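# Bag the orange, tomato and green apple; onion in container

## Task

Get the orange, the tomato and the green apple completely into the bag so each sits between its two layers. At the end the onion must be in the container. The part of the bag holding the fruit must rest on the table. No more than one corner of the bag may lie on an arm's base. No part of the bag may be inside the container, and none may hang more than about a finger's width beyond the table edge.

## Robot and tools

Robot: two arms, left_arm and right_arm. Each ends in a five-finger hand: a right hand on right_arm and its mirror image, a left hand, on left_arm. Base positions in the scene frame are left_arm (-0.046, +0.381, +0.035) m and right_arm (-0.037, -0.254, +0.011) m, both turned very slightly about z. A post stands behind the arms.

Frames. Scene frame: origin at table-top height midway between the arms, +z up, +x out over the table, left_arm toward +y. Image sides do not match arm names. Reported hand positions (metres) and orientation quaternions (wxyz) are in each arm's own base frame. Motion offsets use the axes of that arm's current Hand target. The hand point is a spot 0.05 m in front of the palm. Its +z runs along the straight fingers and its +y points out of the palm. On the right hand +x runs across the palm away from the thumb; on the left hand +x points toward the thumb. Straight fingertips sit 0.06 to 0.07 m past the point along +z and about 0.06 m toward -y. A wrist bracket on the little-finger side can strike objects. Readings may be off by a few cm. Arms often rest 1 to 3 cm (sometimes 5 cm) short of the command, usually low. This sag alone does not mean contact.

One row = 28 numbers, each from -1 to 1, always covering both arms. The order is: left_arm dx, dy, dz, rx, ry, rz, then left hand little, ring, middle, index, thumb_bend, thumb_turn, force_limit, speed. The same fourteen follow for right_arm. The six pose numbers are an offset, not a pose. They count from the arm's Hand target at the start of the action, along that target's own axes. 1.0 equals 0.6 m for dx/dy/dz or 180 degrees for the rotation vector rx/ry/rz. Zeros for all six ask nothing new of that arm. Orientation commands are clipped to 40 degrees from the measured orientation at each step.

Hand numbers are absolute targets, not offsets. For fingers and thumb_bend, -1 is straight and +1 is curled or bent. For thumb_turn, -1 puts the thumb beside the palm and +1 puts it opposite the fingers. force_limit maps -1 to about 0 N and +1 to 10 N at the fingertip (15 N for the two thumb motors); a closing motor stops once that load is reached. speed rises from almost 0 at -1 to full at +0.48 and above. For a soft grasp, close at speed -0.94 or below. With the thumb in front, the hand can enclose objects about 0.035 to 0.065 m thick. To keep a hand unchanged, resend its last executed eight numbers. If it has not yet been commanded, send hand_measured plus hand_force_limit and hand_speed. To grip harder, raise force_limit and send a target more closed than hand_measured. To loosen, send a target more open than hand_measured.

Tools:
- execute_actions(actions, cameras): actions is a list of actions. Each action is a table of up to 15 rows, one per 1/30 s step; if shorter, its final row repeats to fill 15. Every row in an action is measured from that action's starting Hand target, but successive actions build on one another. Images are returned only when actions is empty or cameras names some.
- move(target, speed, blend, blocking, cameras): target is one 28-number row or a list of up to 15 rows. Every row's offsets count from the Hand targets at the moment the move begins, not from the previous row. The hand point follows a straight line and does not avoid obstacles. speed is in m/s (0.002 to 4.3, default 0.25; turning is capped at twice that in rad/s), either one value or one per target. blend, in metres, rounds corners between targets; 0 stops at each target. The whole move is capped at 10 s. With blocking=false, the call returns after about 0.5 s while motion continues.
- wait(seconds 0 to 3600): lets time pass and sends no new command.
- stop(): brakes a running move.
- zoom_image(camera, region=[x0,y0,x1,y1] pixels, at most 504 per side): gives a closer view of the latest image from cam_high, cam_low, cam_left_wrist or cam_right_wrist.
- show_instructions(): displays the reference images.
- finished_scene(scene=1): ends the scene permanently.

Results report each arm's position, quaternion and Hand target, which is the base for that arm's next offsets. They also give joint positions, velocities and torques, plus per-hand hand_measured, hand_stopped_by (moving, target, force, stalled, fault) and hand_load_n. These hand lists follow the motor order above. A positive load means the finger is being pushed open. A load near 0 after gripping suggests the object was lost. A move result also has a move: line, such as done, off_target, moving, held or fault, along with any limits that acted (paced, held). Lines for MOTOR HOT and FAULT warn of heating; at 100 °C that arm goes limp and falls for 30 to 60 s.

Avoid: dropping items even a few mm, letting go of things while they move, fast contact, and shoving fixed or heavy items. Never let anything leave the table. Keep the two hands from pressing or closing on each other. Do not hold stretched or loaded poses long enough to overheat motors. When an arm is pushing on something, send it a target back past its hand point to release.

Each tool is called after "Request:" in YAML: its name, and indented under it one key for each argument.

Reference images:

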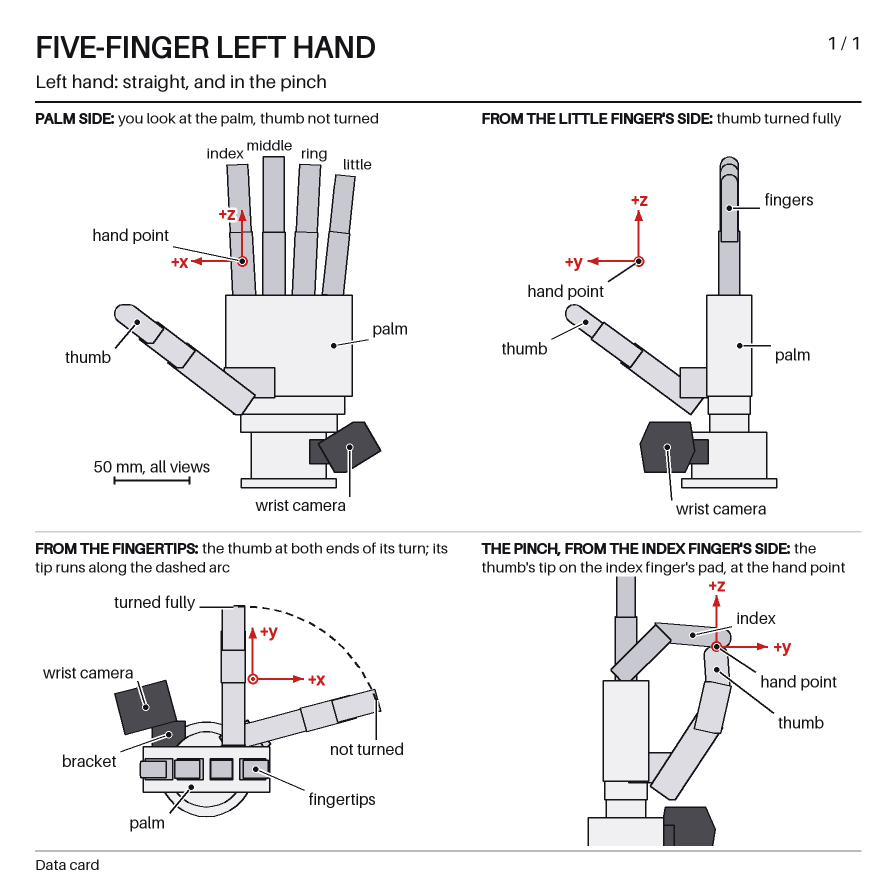

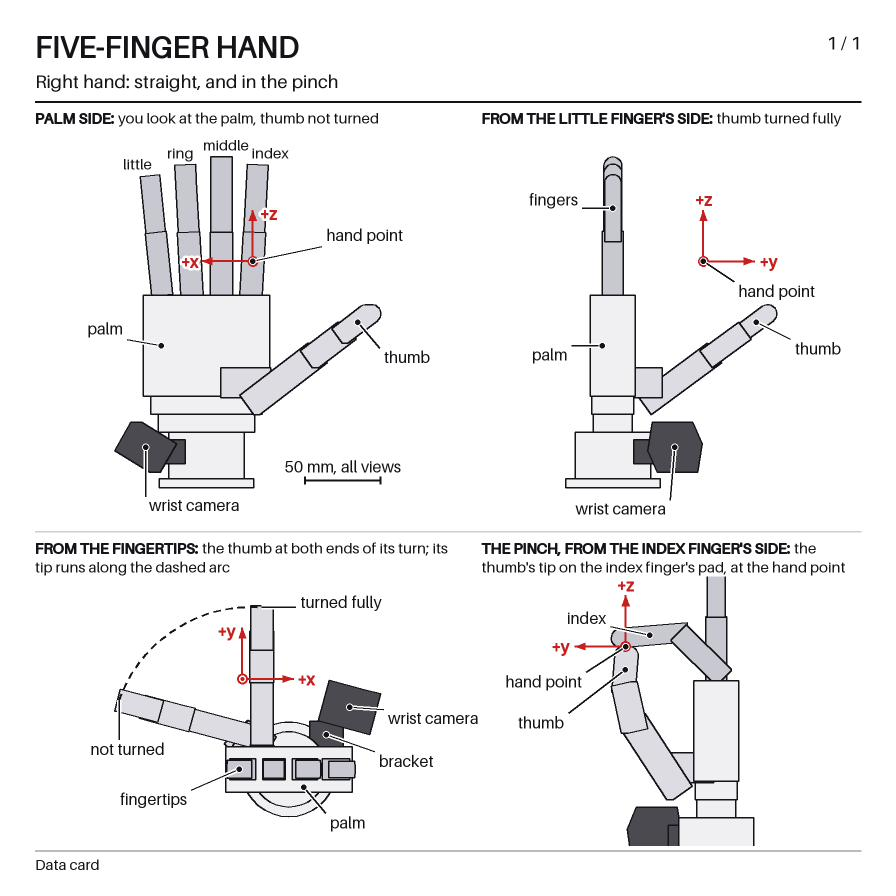

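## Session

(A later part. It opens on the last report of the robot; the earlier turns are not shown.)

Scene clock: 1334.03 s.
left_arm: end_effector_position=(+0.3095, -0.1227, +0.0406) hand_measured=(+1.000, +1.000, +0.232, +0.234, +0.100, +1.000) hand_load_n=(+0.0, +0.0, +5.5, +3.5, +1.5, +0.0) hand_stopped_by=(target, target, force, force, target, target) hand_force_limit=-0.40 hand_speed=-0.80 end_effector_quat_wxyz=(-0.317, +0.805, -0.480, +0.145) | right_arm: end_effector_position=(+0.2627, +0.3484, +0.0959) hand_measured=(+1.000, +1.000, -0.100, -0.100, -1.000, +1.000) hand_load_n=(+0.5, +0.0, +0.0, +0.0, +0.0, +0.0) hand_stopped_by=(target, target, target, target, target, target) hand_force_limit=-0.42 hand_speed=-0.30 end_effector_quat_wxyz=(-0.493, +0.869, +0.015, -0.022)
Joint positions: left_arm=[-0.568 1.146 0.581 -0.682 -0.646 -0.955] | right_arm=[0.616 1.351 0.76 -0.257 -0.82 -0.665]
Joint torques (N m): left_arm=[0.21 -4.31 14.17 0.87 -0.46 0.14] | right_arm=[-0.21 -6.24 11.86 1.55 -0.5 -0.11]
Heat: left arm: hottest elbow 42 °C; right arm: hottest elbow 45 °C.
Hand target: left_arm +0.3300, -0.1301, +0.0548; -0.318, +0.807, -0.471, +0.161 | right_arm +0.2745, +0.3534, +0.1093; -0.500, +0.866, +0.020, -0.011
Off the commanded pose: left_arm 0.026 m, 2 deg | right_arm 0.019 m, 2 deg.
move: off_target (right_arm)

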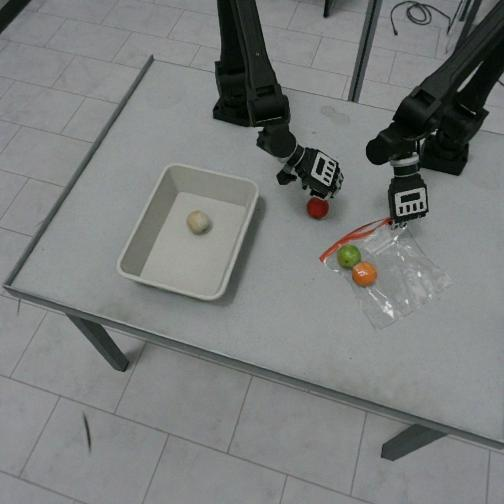

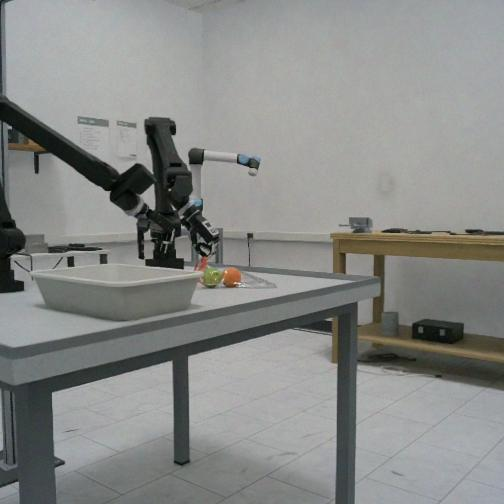

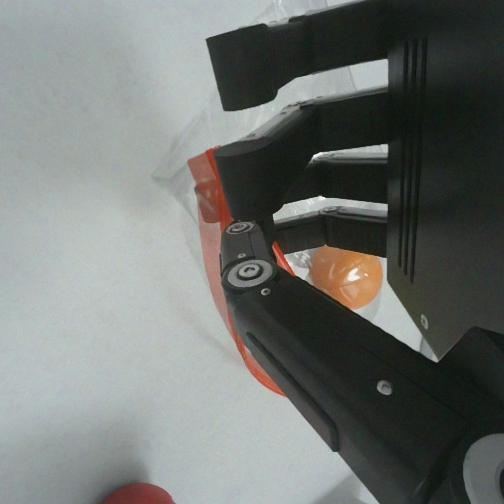

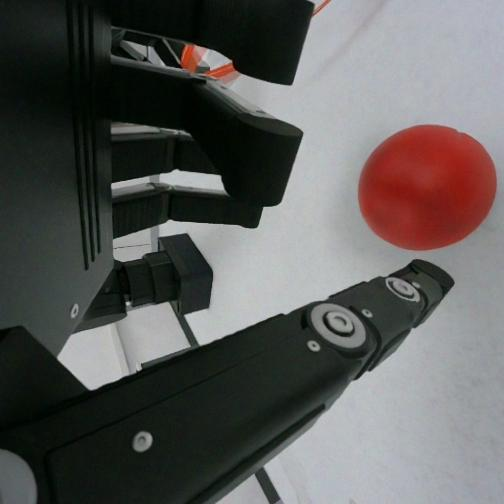

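Request:
execute_actions:
  actions: []

Scene clock: 1337.60 s.
left_arm: end_effector_position=(+0.3095, -0.1227, +0.0406) hand_measured=(+1.000, +1.000, +0.232, +0.234, +0.100, +1.000) hand_load_n=(+0.0, +0.0, +5.5, +3.5, +1.5, +0.0) hand_stopped_by=(target, target, force, force, target, target) hand_force_limit=-0.40 hand_speed=-0.80 end_effector_quat_wxyz=(-0.317, +0.805, -0.480, +0.145) | right_arm: end_effector_position=(+0.2627, +0.3484, +0.0959) hand_measured=(+1.000, +1.000, -0.100, -0.100, -1.000, +1.000) hand_load_n=(+0.0, +0.0, +0.0, +0.0, +0.0, +0.0) hand_stopped_by=(target, target, target, target, target, target) hand_force_limit=-0.42 hand_speed=-0.30 end_effector_quat_wxyz=(-0.493, +0.869, +0.015, -0.022)
Joint positions: left_arm=[-0.568 1.146 0.581 -0.682 -0.646 -0.955] | right_arm=[0.616 1.351 0.76 -0.257 -0.82 -0.665]
Joint velocities: within noise
Joint torques (N m): left_arm=[0.21 -4.37 14.16 0.85 -0.46 0.14] | right_arm=[-0.21 -6.24 11.88 1.58 -0.5 -0.1]
Motor temperatures (°C): left_arm=[30 32 42 28 28 27] | right_arm=[26 34 45 26 29 27]
Heat: left arm: hottest elbow 42 °C; right arm: hottest elbow 45 °C.
Hand target: left_arm +0.3300, -0.1301, +0.0548; -0.318, +0.807, -0.471, +0.161 | right_arm +0.2745, +0.3534, +0.1093; -0.500, +0.866, +0.020, -0.011
Off the commanded pose: left_arm 0.026 m, 2 deg | right_arm 0.019 m, 2 deg.

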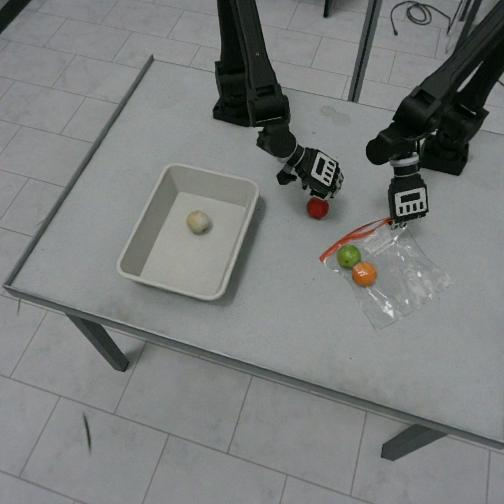

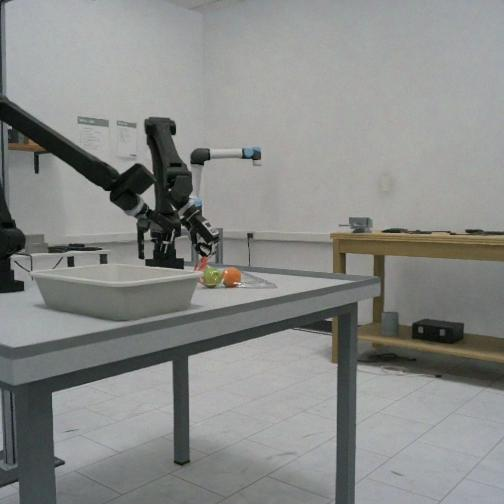

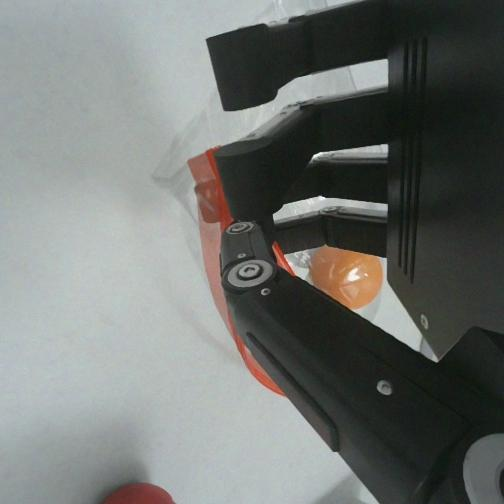

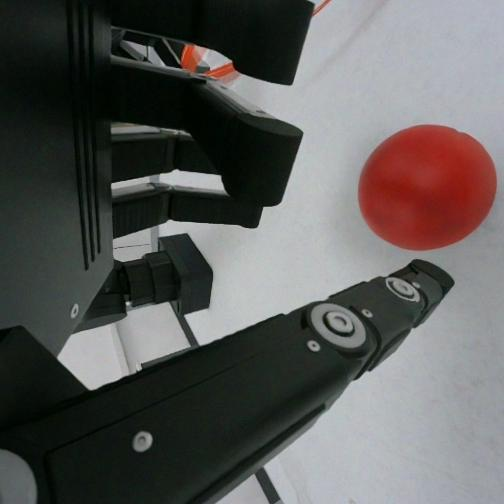

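Request:
zoom_image:
  camera: "cam_high"
  region: [270, 170, 470, 350]

Scaled by 2.520.

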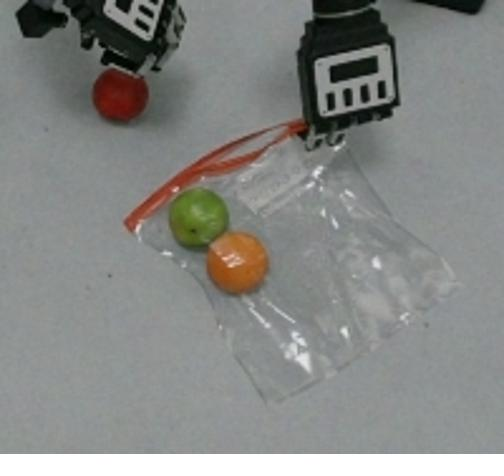

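Request:
move:
  target: [0,0,0,0,0,0,1,1,0.25,0.25,0.1,1,-0.4,-0.8,0,0,0,0,0,0,1,1,1,0.42,-1,-1,-0.42,-0.3]

Request:
move:
  target: [0,0,0,0,0,0,1,1,0.25,0.25,0.1,1,-0.4,-0.8,0.1952,-0.0152,0.0577,0,0.2887,0.1667,1,1,1,0.42,-1,-1,-0.42,-0.3]
  speed: 0.12
  cameras: ["all"]

Scene clock: 1352.97 s.
left_arm: end_effector_position=(+0.3095, -0.1227, +0.0406) hand_measured=(+1.000, +1.000, +0.232, +0.234, +0.100, +1.000) hand_load_n=(+0.0, +0.0, +5.5, +3.5, +2.0, +0.0) hand_stopped_by=(target, target, force, force, target, target) hand_force_limit=-0.40 hand_speed=-0.80 end_effector_quat_wxyz=(-0.317, +0.805, -0.480, +0.145) | right_arm: end_effector_position=(+0.2627, +0.3484, +0.0959) hand_measured=(+1.000, +1.000, +1.000, +0.420, -1.000, -1.000) hand_load_n=(+0.0, +0.0, +0.0, +0.0, +0.0, +0.0) hand_stopped_by=(target, target, target, target, target, target) hand_force_limit=-0.42 hand_speed=-0.30 end_effector_quat_wxyz=(-0.493, +0.869, +0.015, -0.022)
Joint positions: left_arm=[-0.568 1.146 0.581 -0.682 -0.646 -0.955] | right_arm=[0.616 1.351 0.76 -0.257 -0.82 -0.665]
Joint torques (N m): left_arm=[0.21 -4.31 14.17 0.85 -0.46 0.14] | right_arm=[-0.21 -6.24 11.85 1.57 -0.51 -0.09]
Heat: left arm: hottest elbow 43 °C; right arm: hottest elbow 45 °C.
Hand target: left_arm +0.3300, -0.1301, +0.0548; -0.318, +0.807, -0.471, +0.161 | right_arm +0.2745, +0.3534, +0.1093; -0.500, +0.866, +0.020, -0.011
Off the commanded pose: left_arm 0.026 m, 2 deg | right_arm 0.019 m, 2 deg.
move: done

Scene clock: 1357.93 s.
left_arm: end_effector_position=(+0.3095, -0.1227, +0.0406) hand_measured=(+1.000, +1.000, +0.232, +0.234, +0.100, +1.000) hand_load_n=(+0.0, +0.0, +6.0, +4.0, +1.5, -0.5) hand_stopped_by=(target, target, force, force, target, target) hand_force_limit=-0.40 hand_speed=-0.80 end_effector_quat_wxyz=(-0.317, +0.805, -0.480, +0.145) | right_arm: end_effector_position=(+0.3816, +0.3782, +0.0902) hand_measured=(+1.000, +1.000, +1.000, +0.420, -1.000, -1.000) hand_load_n=(+0.0, +0.0, +0.0, +0.0, +0.0, +0.0) hand_stopped_by=(target, target, target, target, target, target) hand_force_limit=-0.42 hand_speed=-0.30 end_effector_quat_wxyz=(-0.427, +0.766, -0.417, +0.240)
Joint positions: left_arm=[-0.568 1.146 0.581 -0.682 -0.646 -0.955] | right_arm=[0.782 1.425 0.769 0.098 0.189 0.103]
Joint torques (N m): left_arm=[0.21 -4.25 14.17 0.87 -0.46 0.14] | right_arm=[1.08 -5.83 12.33 2.86 0.15 0.04]
Heat: left arm: hottest elbow 43 °C; right arm: hottest elbow 45 °C.
Hand target: left_arm +0.3300, -0.1301, +0.0548; -0.318, +0.807, -0.471, +0.161 | right_arm +0.3899, +0.3935, +0.1003; -0.439, +0.760, -0.415, +0.240
Off the commanded pose: left_arm 0.026 m, 2 deg | right_arm 0.020 m, 2 deg.
move: off_target (right_arm)

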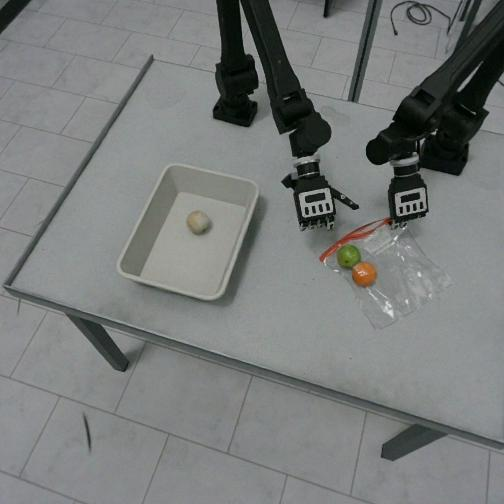

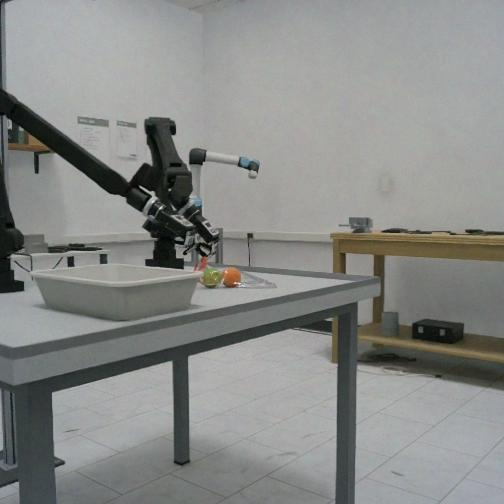

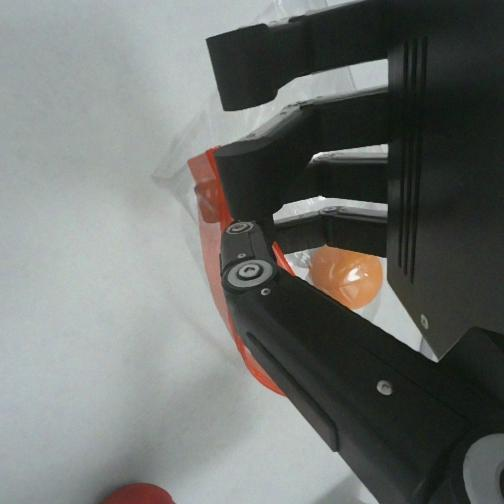

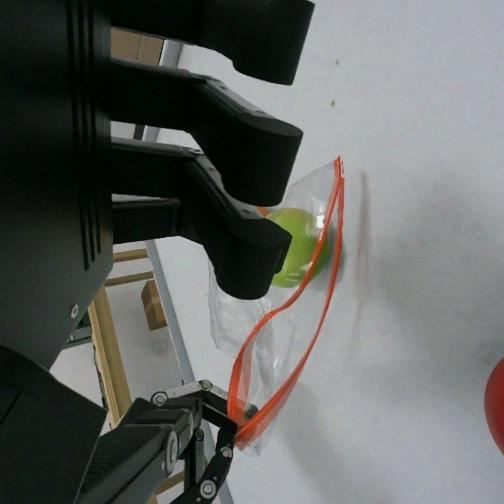

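Request:
zoom_image:
  camera: "cam_right_wrist"
  region: [180, 130, 400, 470]

Scaled by 1.482.

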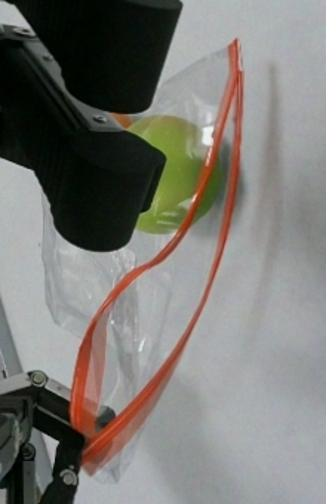

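Request:
move:
  target: [0,0,0,0,0,0,1,1,0.25,0.25,0.1,1,-0.4,-0.8,-0.0042,0.078,0.0482,0,0,0,1,1,1,0.42,-1,-1,-0.42,-0.3]
  speed: 0.08
  cameras: ["all"]

Scene clock: 1369.40 s.
left_arm: end_effector_position=(+0.3095, -0.1227, +0.0406) hand_measured=(+1.000, +1.000, +0.232, +0.234, +0.100, +1.000) hand_load_n=(+0.0, +0.0, +5.5, +3.5, +1.5, +0.0) hand_stopped_by=(target, target, force, force, target, target) hand_force_limit=-0.40 hand_speed=-0.80 end_effector_quat_wxyz=(-0.317, +0.805, -0.480, +0.145) | right_arm: end_effector_position=(+0.3937, +0.3922, +0.0513) hand_measured=(+1.000, +1.000, +1.000, +0.420, -1.000, -1.000) hand_load_n=(+0.0, +0.0, +0.0, +0.0, +0.0, +0.0) hand_stopped_by=(target, target, target, target, target, target) hand_force_limit=-0.42 hand_speed=-0.30 end_effector_quat_wxyz=(-0.438, +0.759, -0.415, +0.243)
Joint positions: left_arm=[-0.568 1.146 0.581 -0.682 -0.646 -0.955] | right_arm=[0.786 1.552 0.757 0.262 0.193 0.106]
Joint torques (N m): left_arm=[0.21 -4.37 14.17 0.85 -0.46 0.14] | right_arm=[1.2 -7 7.84 3.34 0.16 0.03]
Heat: left arm: hottest elbow 43 °C; right arm: hottest elbow 46 °C.
Hand target: left_arm +0.3300, -0.1301, +0.0548; -0.318, +0.807, -0.471, +0.161 | right_arm +0.3901, +0.3965, +0.0452; -0.439, +0.760, -0.415, +0.240
Off the commanded pose: left_arm 0.026 m, 2 deg | right_arm 0.008 m, 0 deg.
move: done

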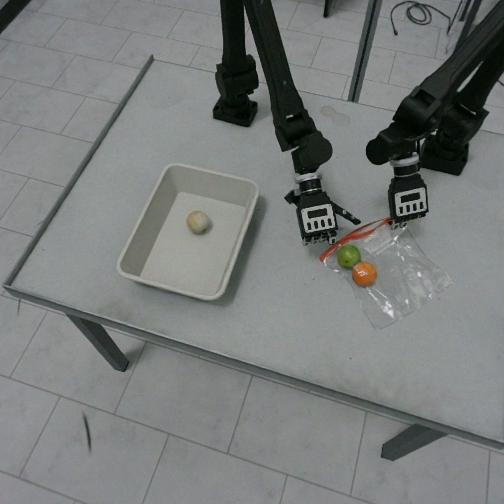

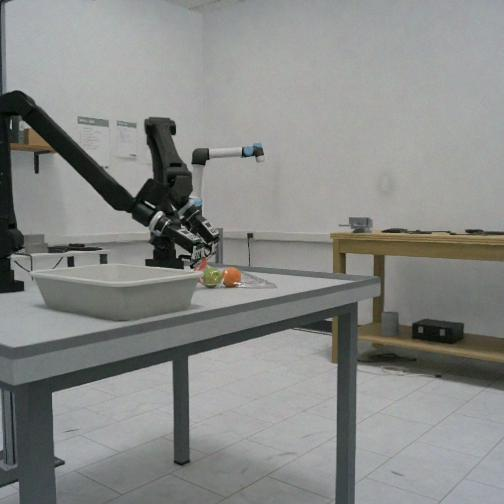

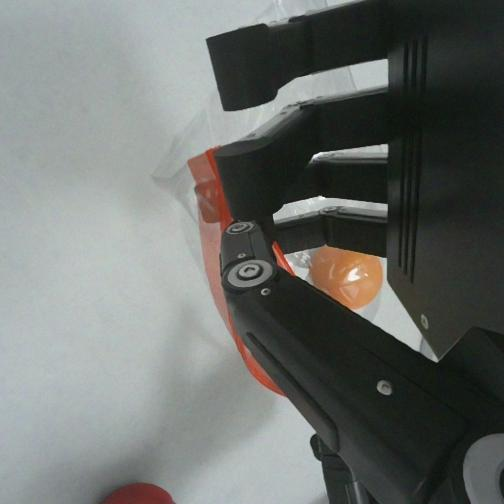

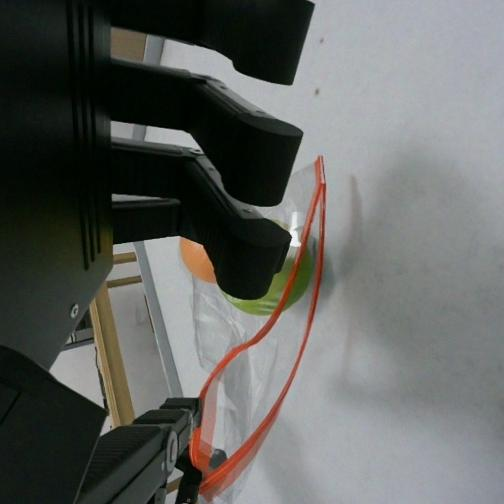

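Request:
zoom_image:
  camera: "cam_right_wrist"
  region: [60, 0, 400, 504]

Scaled by 1.000.

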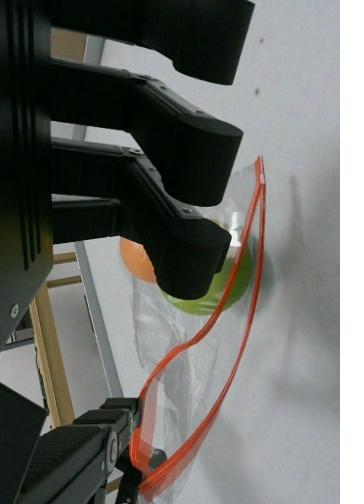

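Request:
zoom_image:
  camera: "cam_high"
  region: [270, 170, 400, 300]

Scaled by 3.877.

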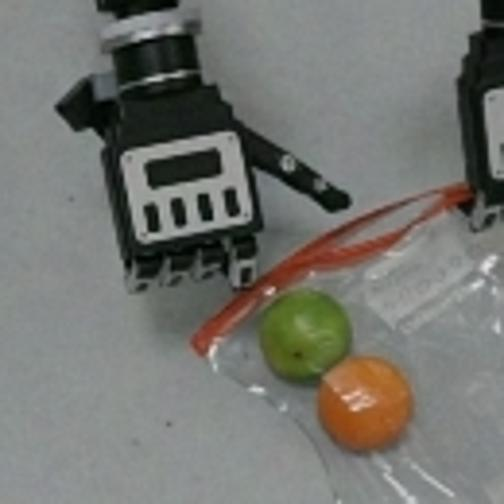

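Request:
move:
  target: [0,0,0,0,0,0,1,1,0.25,0.25,0.1,1,-0.4,-0.8,0,0,0,0,0,0,1,1,1,-0.16,-1,-1,-0.42,-0.3]
  cameras: ["cam_high","cam_right_wrist"]

Request:
zoom_image:
  camera: "cam_high"
  region: [270, 170, 400, 300]

Scene clock: 1376.80 s.
left_arm: end_effector_position=(+0.3095, -0.1227, +0.0406) hand_measured=(+1.000, +1.000, +0.232, +0.234, +0.100, +1.000) hand_load_n=(+0.0, +0.0, +5.5, +4.0, +1.5, +0.0) hand_stopped_by=(target, target, force, force, target, target) hand_force_limit=-0.40 hand_speed=-0.80 end_effector_quat_wxyz=(-0.317, +0.805, -0.480, +0.145) | right_arm: end_effector_position=(+0.3937, +0.3922, +0.0513) hand_measured=(+1.000, +1.000, +1.000, -0.160, -1.000, -1.000) hand_load_n=(+0.0, +0.5, +0.0, +0.0, +0.0, +0.0) hand_stopped_by=(target, target, target, target, target, target) hand_force_limit=-0.42 hand_speed=-0.30 end_effector_quat_wxyz=(-0.438, +0.759, -0.415, +0.243)
Joint positions: left_arm=[-0.568 1.146 0.581 -0.682 -0.646 -0.955] | right_arm=[0.786 1.552 0.757 0.262 0.193 0.106]
Joint torques (N m): left_arm=[0.21 -4.37 14.17 0.87 -0.46 0.14] | right_arm=[1.14 -7 7.83 3.33 0.15 0.03]
Heat: left arm: hottest elbow 43 °C; right arm: hottest elbow 45 °C.
Hand target: left_arm +0.3300, -0.1301, +0.0548; -0.318, +0.807, -0.471, +0.161 | right_arm +0.3901, +0.3965, +0.0452; -0.439, +0.760, -0.415, +0.240
Off the commanded pose: left_arm 0.026 m, 2 deg | right_arm 0.008 m, 0 deg.
move: done

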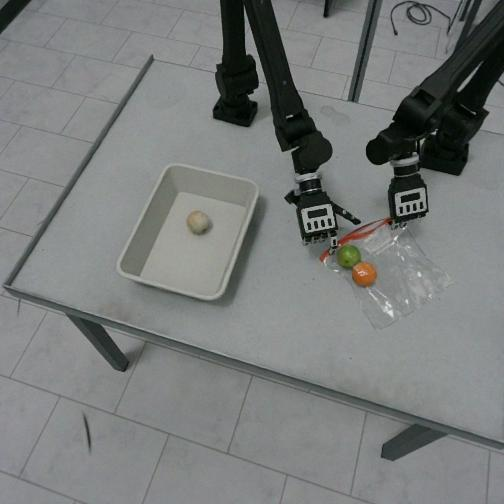

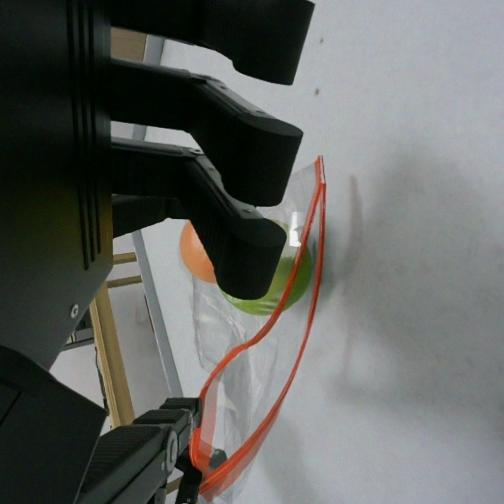

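Scaled by 3.877.

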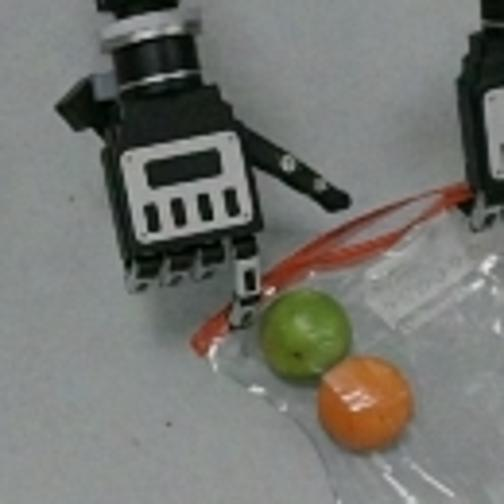

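Request:
move:
  target: [0,0,0,0,0,0,1,1,0.25,0.25,0.1,1,-0.4,-0.8,0,0.0592,0.0342,0,0,0,1,1,1,-0.16,-1,-1,-0.42,-0.3]
  speed: 0.06
  cameras: ["cam_high","cam_low","cam_right_wrist"]

Request:
zoom_image:
  camera: "cam_high"
  region: [270, 170, 400, 300]

Scene clock: 1380.17 s.
left_arm: end_effector_position=(+0.3095, -0.1227, +0.0406) hand_measured=(+1.000, +1.000, +0.232, +0.234, +0.100, +1.000) hand_load_n=(+0.0, +0.0, +5.5, +4.0, +2.0, +0.0) hand_stopped_by=(target, target, force, force, target, target) hand_force_limit=-0.40 hand_speed=-0.80 end_effector_quat_wxyz=(-0.317, +0.805, -0.480, +0.145) | right_arm: end_effector_position=(+0.3952, +0.3937, +0.0129) hand_measured=(+1.000, +1.000, +1.000, -0.160, -1.000, -1.000) hand_load_n=(+0.0, +0.0, +0.0, +0.0, +0.0, +0.0) hand_stopped_by=(target, target, target, target, target, target) hand_force_limit=-0.42 hand_speed=-0.30 end_effector_quat_wxyz=(-0.440, +0.758, -0.415, +0.244)
Joint positions: left_arm=[-0.568 1.146 0.581 -0.682 -0.646 -0.955] | right_arm=[0.786 1.652 0.731 0.395 0.193 0.106]
Joint torques (N m): left_arm=[0.21 -4.37 14.17 0.84 -0.46 0.14] | right_arm=[1.14 -7.24 6.79 3.3 0.15 0.03]
Heat: left arm: hottest elbow 43 °C; right arm: hottest elbow 45 °C.
Hand target: left_arm +0.3300, -0.1301, +0.0548; -0.318, +0.807, -0.471, +0.161 | right_arm +0.3902, +0.3966, +0.0042; -0.439, +0.760, -0.415, +0.240
Off the commanded pose: left_arm 0.026 m, 2 deg | right_arm 0.010 m, 1 deg.
move: done

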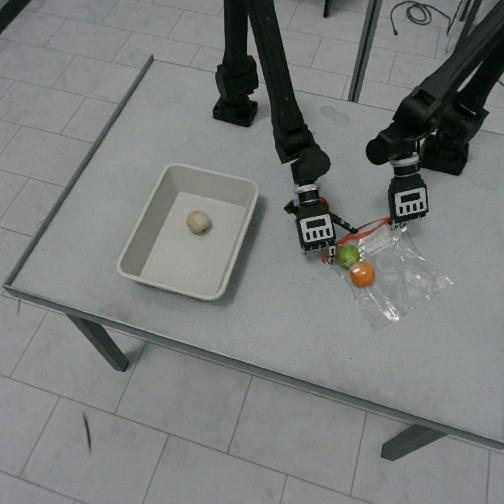

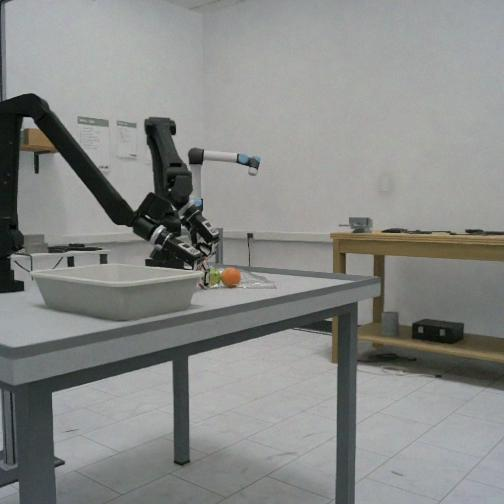

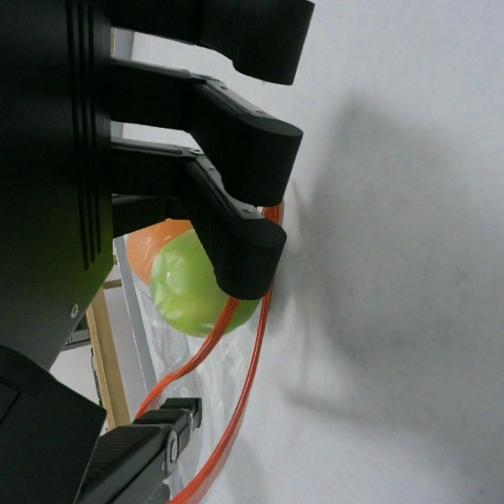

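Scaled by 3.877.

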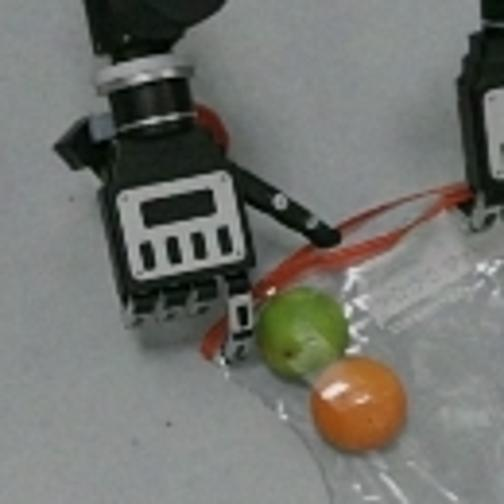

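Request:
move:
  target:
    - [0,0,0,0,0,0,1,1,0.25,0.25,0.1,1,-0.4,-0.8,0,0.0101,0.0058,0,0,0,1,1,1,-0.16,-1,-1,-0.42,-0.3]
    - [0,0,0,0,0,0,1,1,0.25,0.25,0.1,1,-0.4,-0.8,0.0008,0.0354,-0.0378,0,0,0,1,1,1,-0.16,-1,-1,-0.42,-0.3]
  speed: 0.05
  cameras: ["cam_high","cam_low","cam_right_wrist"]

Request:
zoom_image:
  camera: "cam_high"
  region: [270, 170, 400, 300]

Scene clock: 1383.00 s.
left_arm: end_effector_position=(+0.3095, -0.1227, +0.0406) hand_measured=(+1.000, +1.000, +0.232, +0.234, +0.100, +1.000) hand_load_n=(+0.0, +0.0, +5.5, +3.5, +2.0, -0.5) hand_stopped_by=(target, target, force, force, target, target) hand_force_limit=-0.40 hand_speed=-0.80 end_effector_quat_wxyz=(-0.317, +0.805, -0.480, +0.145) | right_arm: end_effector_position=(+0.3719, +0.3792, +0.0006) hand_measured=(+1.000, +1.000, +1.000, -0.160, -1.000, -1.000) hand_load_n=(+0.0, +0.0, +0.0, +0.5, -0.5, -0.5) hand_stopped_by=(target, target, target, target, target, target) hand_force_limit=-0.42 hand_speed=-0.30 end_effector_quat_wxyz=(-0.439, +0.757, -0.417, +0.243)
Joint positions: left_arm=[-0.568 1.146 0.581 -0.682 -0.646 -0.955] | right_arm=[0.802 1.632 0.65 0.451 0.208 0.118]
Joint torques (N m): left_arm=[0.21 -4.31 14.17 0.85 -0.46 0.14] | right_arm=[1.2 -7.82 5.79 2.93 0.13 0]
Heat: left arm: hottest elbow 43 °C; right arm: hottest elbow 44 °C.
Hand target: left_arm +0.3300, -0.1301, +0.0548; -0.318, +0.807, -0.471, +0.161 | right_arm +0.3649, +0.3798, -0.0029; -0.439, +0.760, -0.415, +0.240
Off the commanded pose: left_arm 0.026 m, 2 deg | right_arm 0.008 m, 0 deg.
move: done

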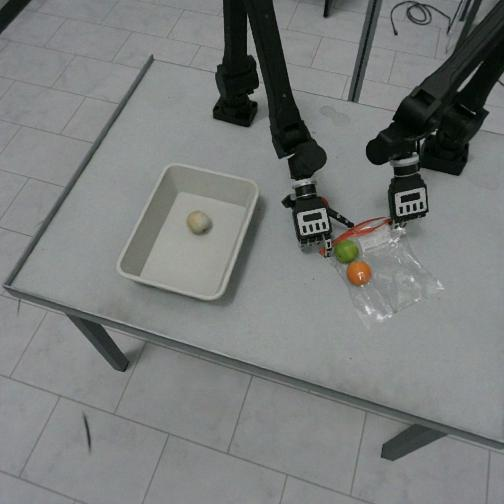

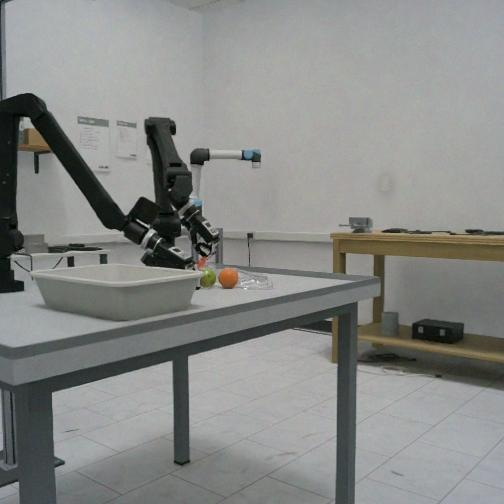

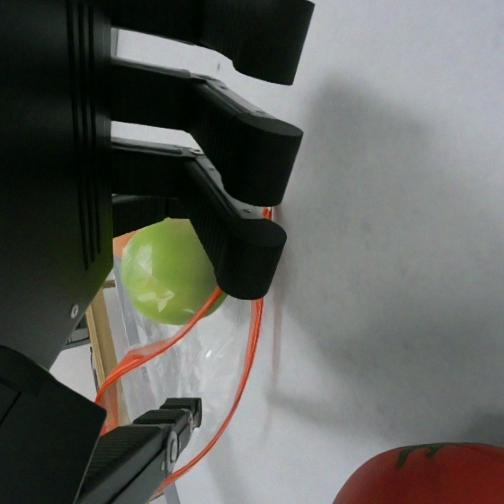

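Scaled by 3.877.

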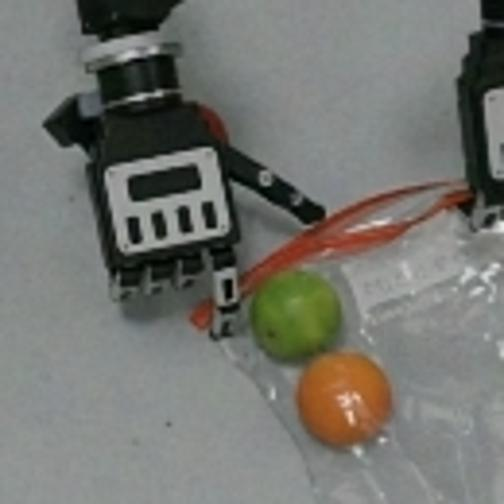

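Request:
move:
  target: [0,0,0,0,0,0,1,1,0.25,0.25,0.1,1,-0.4,-0.8,0.0009,0.029,-0.05,0,0,0,1,1,1,-0.16,-1,-1,-0.42,-0.3]
  speed: 0.05
  cameras: ["cam_high","cam_low","cam_right_wrist","cam_left_wrist"]

Request:
zoom_image:
  camera: "cam_high"
  region: [270, 170, 470, 350]

Scene clock: 1386.10 s.
left_arm: end_effector_position=(+0.3095, -0.1227, +0.0406) hand_measured=(+1.000, +1.000, +0.232, +0.234, +0.100, +1.000) hand_load_n=(+0.0, +0.0, +5.5, +4.0, +2.0, +0.0) hand_stopped_by=(target, target, force, force, target, target) hand_force_limit=-0.40 hand_speed=-0.80 end_effector_quat_wxyz=(-0.317, +0.805, -0.480, +0.145) | right_arm: end_effector_position=(+0.3426, +0.3609, +0.0006) hand_measured=(+1.000, +1.000, +1.000, -0.160, -1.000, -1.000) hand_load_n=(+0.0, +0.0, +0.0, +0.5, +0.0, +0.0) hand_stopped_by=(target, target, target, target, target, target) hand_force_limit=-0.42 hand_speed=-0.30 end_effector_quat_wxyz=(-0.440, +0.757, -0.417, +0.243)
Joint positions: left_arm=[-0.568 1.146 0.581 -0.682 -0.646 -0.955] | right_arm=[0.825 1.565 0.558 0.475 0.227 0.13]
Joint torques (N m): left_arm=[0.15 -4.31 14.15 0.84 -0.46 0.14] | right_arm=[1.2 -6.83 5.57 2.89 0.15 0]
Heat: left arm: hottest elbow 43 °C; right arm: hottest elbow 44 °C.
Hand target: left_arm +0.3300, -0.1301, +0.0548; -0.318, +0.807, -0.471, +0.161 | right_arm +0.3360, +0.3606, -0.0030; -0.439, +0.760, -0.415, +0.240
Off the commanded pose: left_arm 0.026 m, 2 deg | right_arm 0.008 m, 0 deg.
move: done

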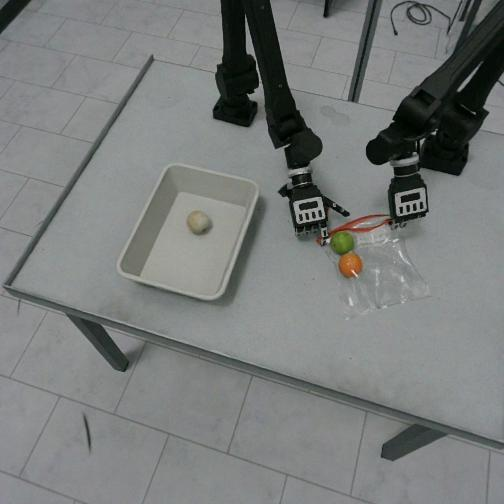

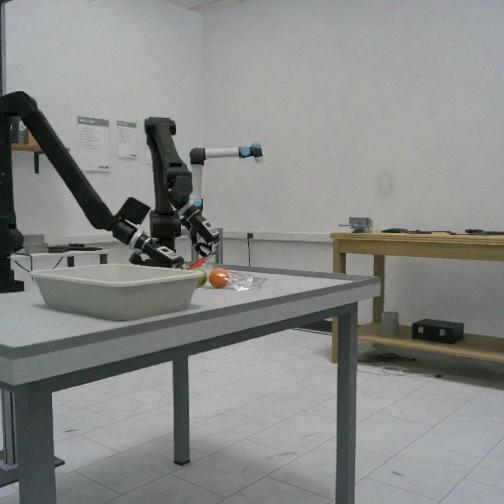

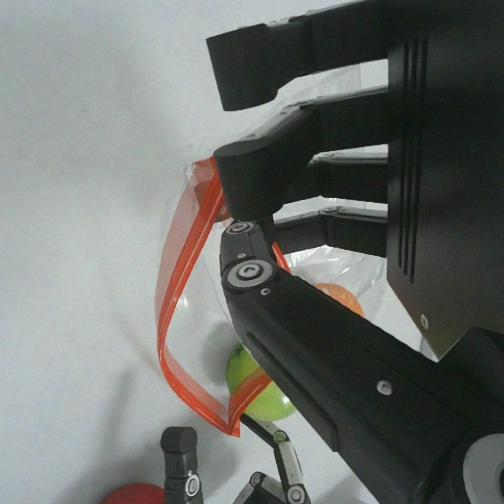

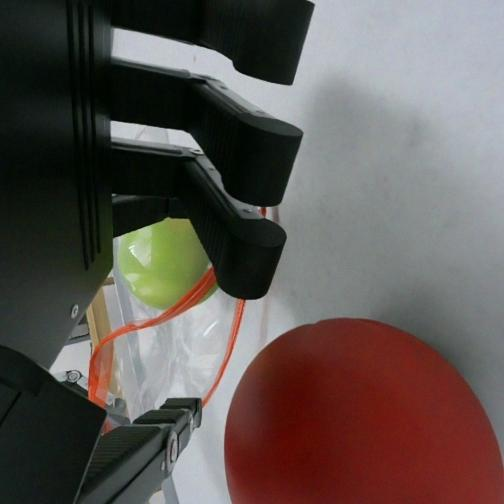

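Scaled by 2.520.

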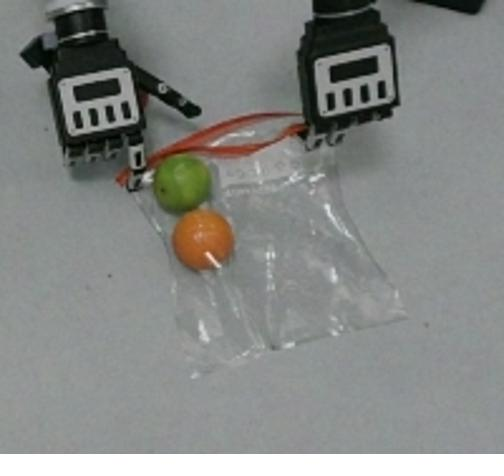

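Request:
move:
  target:
    - [0,0,0,0,0,0,1,1,0.25,0.25,0.1,1,-0.4,-0.8,0,-0.1155,-0.0667,0,0,0,1,1,1,-0.16,-1,-1,-0.42,-0.3]
    - [0,0,0,0,0,0,1,1,0.25,0.25,0.1,1,-0.4,-0.8,0.0005,-0.1312,-0.1827,0,-0.2887,-0.1667,1,1,1,-0.16,-1,-1,-0.42,-0.3]
  speed: 0.15
  blend: 0.02
  cameras: ["cam_high","cam_low","cam_right_wrist","cam_left_wrist"]

Scene clock: 1409.77 s.
left_arm: end_effector_position=(+0.3095, -0.1227, +0.0406) hand_measured=(+1.000, +1.000, +0.232, +0.234, +0.100, +1.000) hand_load_n=(+0.0, +0.0, +5.5, +3.5, +1.5, +0.0) hand_stopped_by=(target, target, force, force, target, target) hand_force_limit=-0.40 hand_speed=-0.80 end_effector_quat_wxyz=(-0.317, +0.805, -0.480, +0.145) | right_arm: end_effector_position=(+0.2750, +0.3264, +0.1123) hand_measured=(+1.000, +1.000, +1.000, -0.160, -1.000, -1.000) hand_load_n=(+0.0, +0.0, +0.0, +0.0, +0.0, +0.0) hand_stopped_by=(target, target, target, target, target, target) hand_force_limit=-0.42 hand_speed=-0.30 end_effector_quat_wxyz=(-0.497, +0.867, +0.018, -0.018)
Joint positions: left_arm=[-0.568 1.146 0.581 -0.682 -0.646 -0.955] | right_arm=[0.547 1.319 0.784 -0.36 -0.867 -0.744]
Joint torques (N m): left_arm=[0.15 -4.31 14.17 0.87 -0.46 0.14] | right_arm=[-0.5 -4.6 12.46 1.48 -0.56 -0.11]
Heat: left arm: hottest elbow 43 °C; right arm: hottest elbow 42 °C.
Hand target: left_arm +0.3300, -0.1301, +0.0548; -0.318, +0.807, -0.471, +0.161 | right_arm +0.2891, +0.3304, +0.1199; -0.500, +0.866, +0.021, -0.011
Off the commanded pose: left_arm 0.026 m, 2 deg | right_arm 0.017 m, 1 deg.
move: off_target (right_arm)

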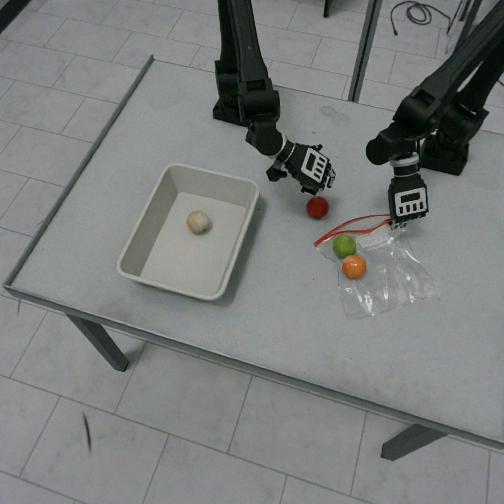

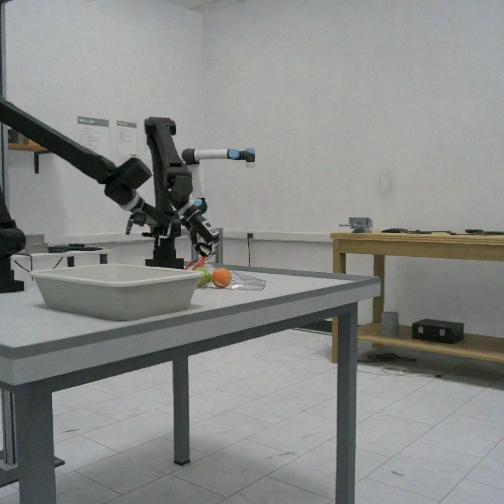

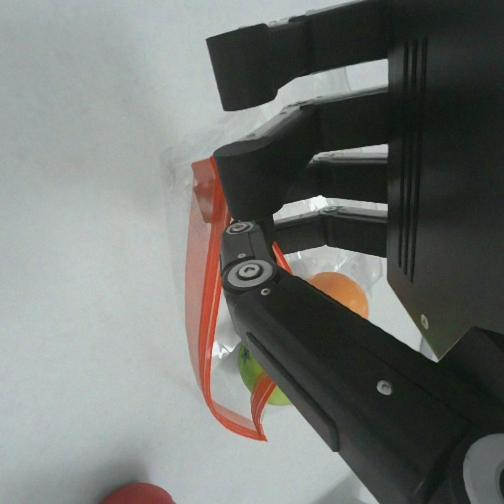

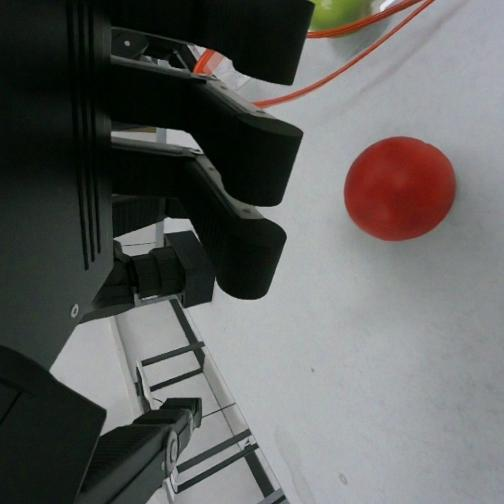

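Request:
zoom_image:
  camera: "cam_high"
  region: [290, 190, 450, 330]

Request:
zoom_image:
  camera: "cam_left_wrist"
  region: [130, 130, 400, 460]

Scaled by 3.150.

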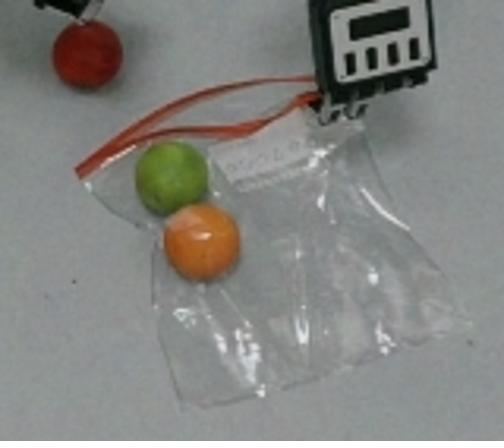

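Scaled by 1.527.

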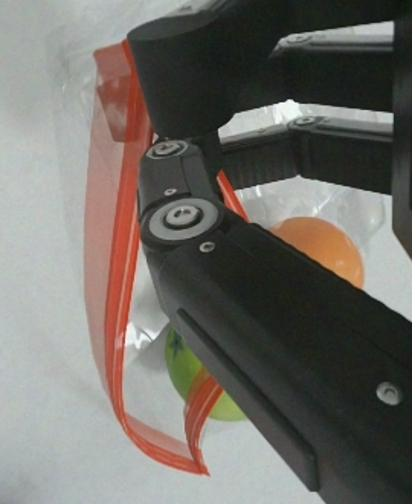

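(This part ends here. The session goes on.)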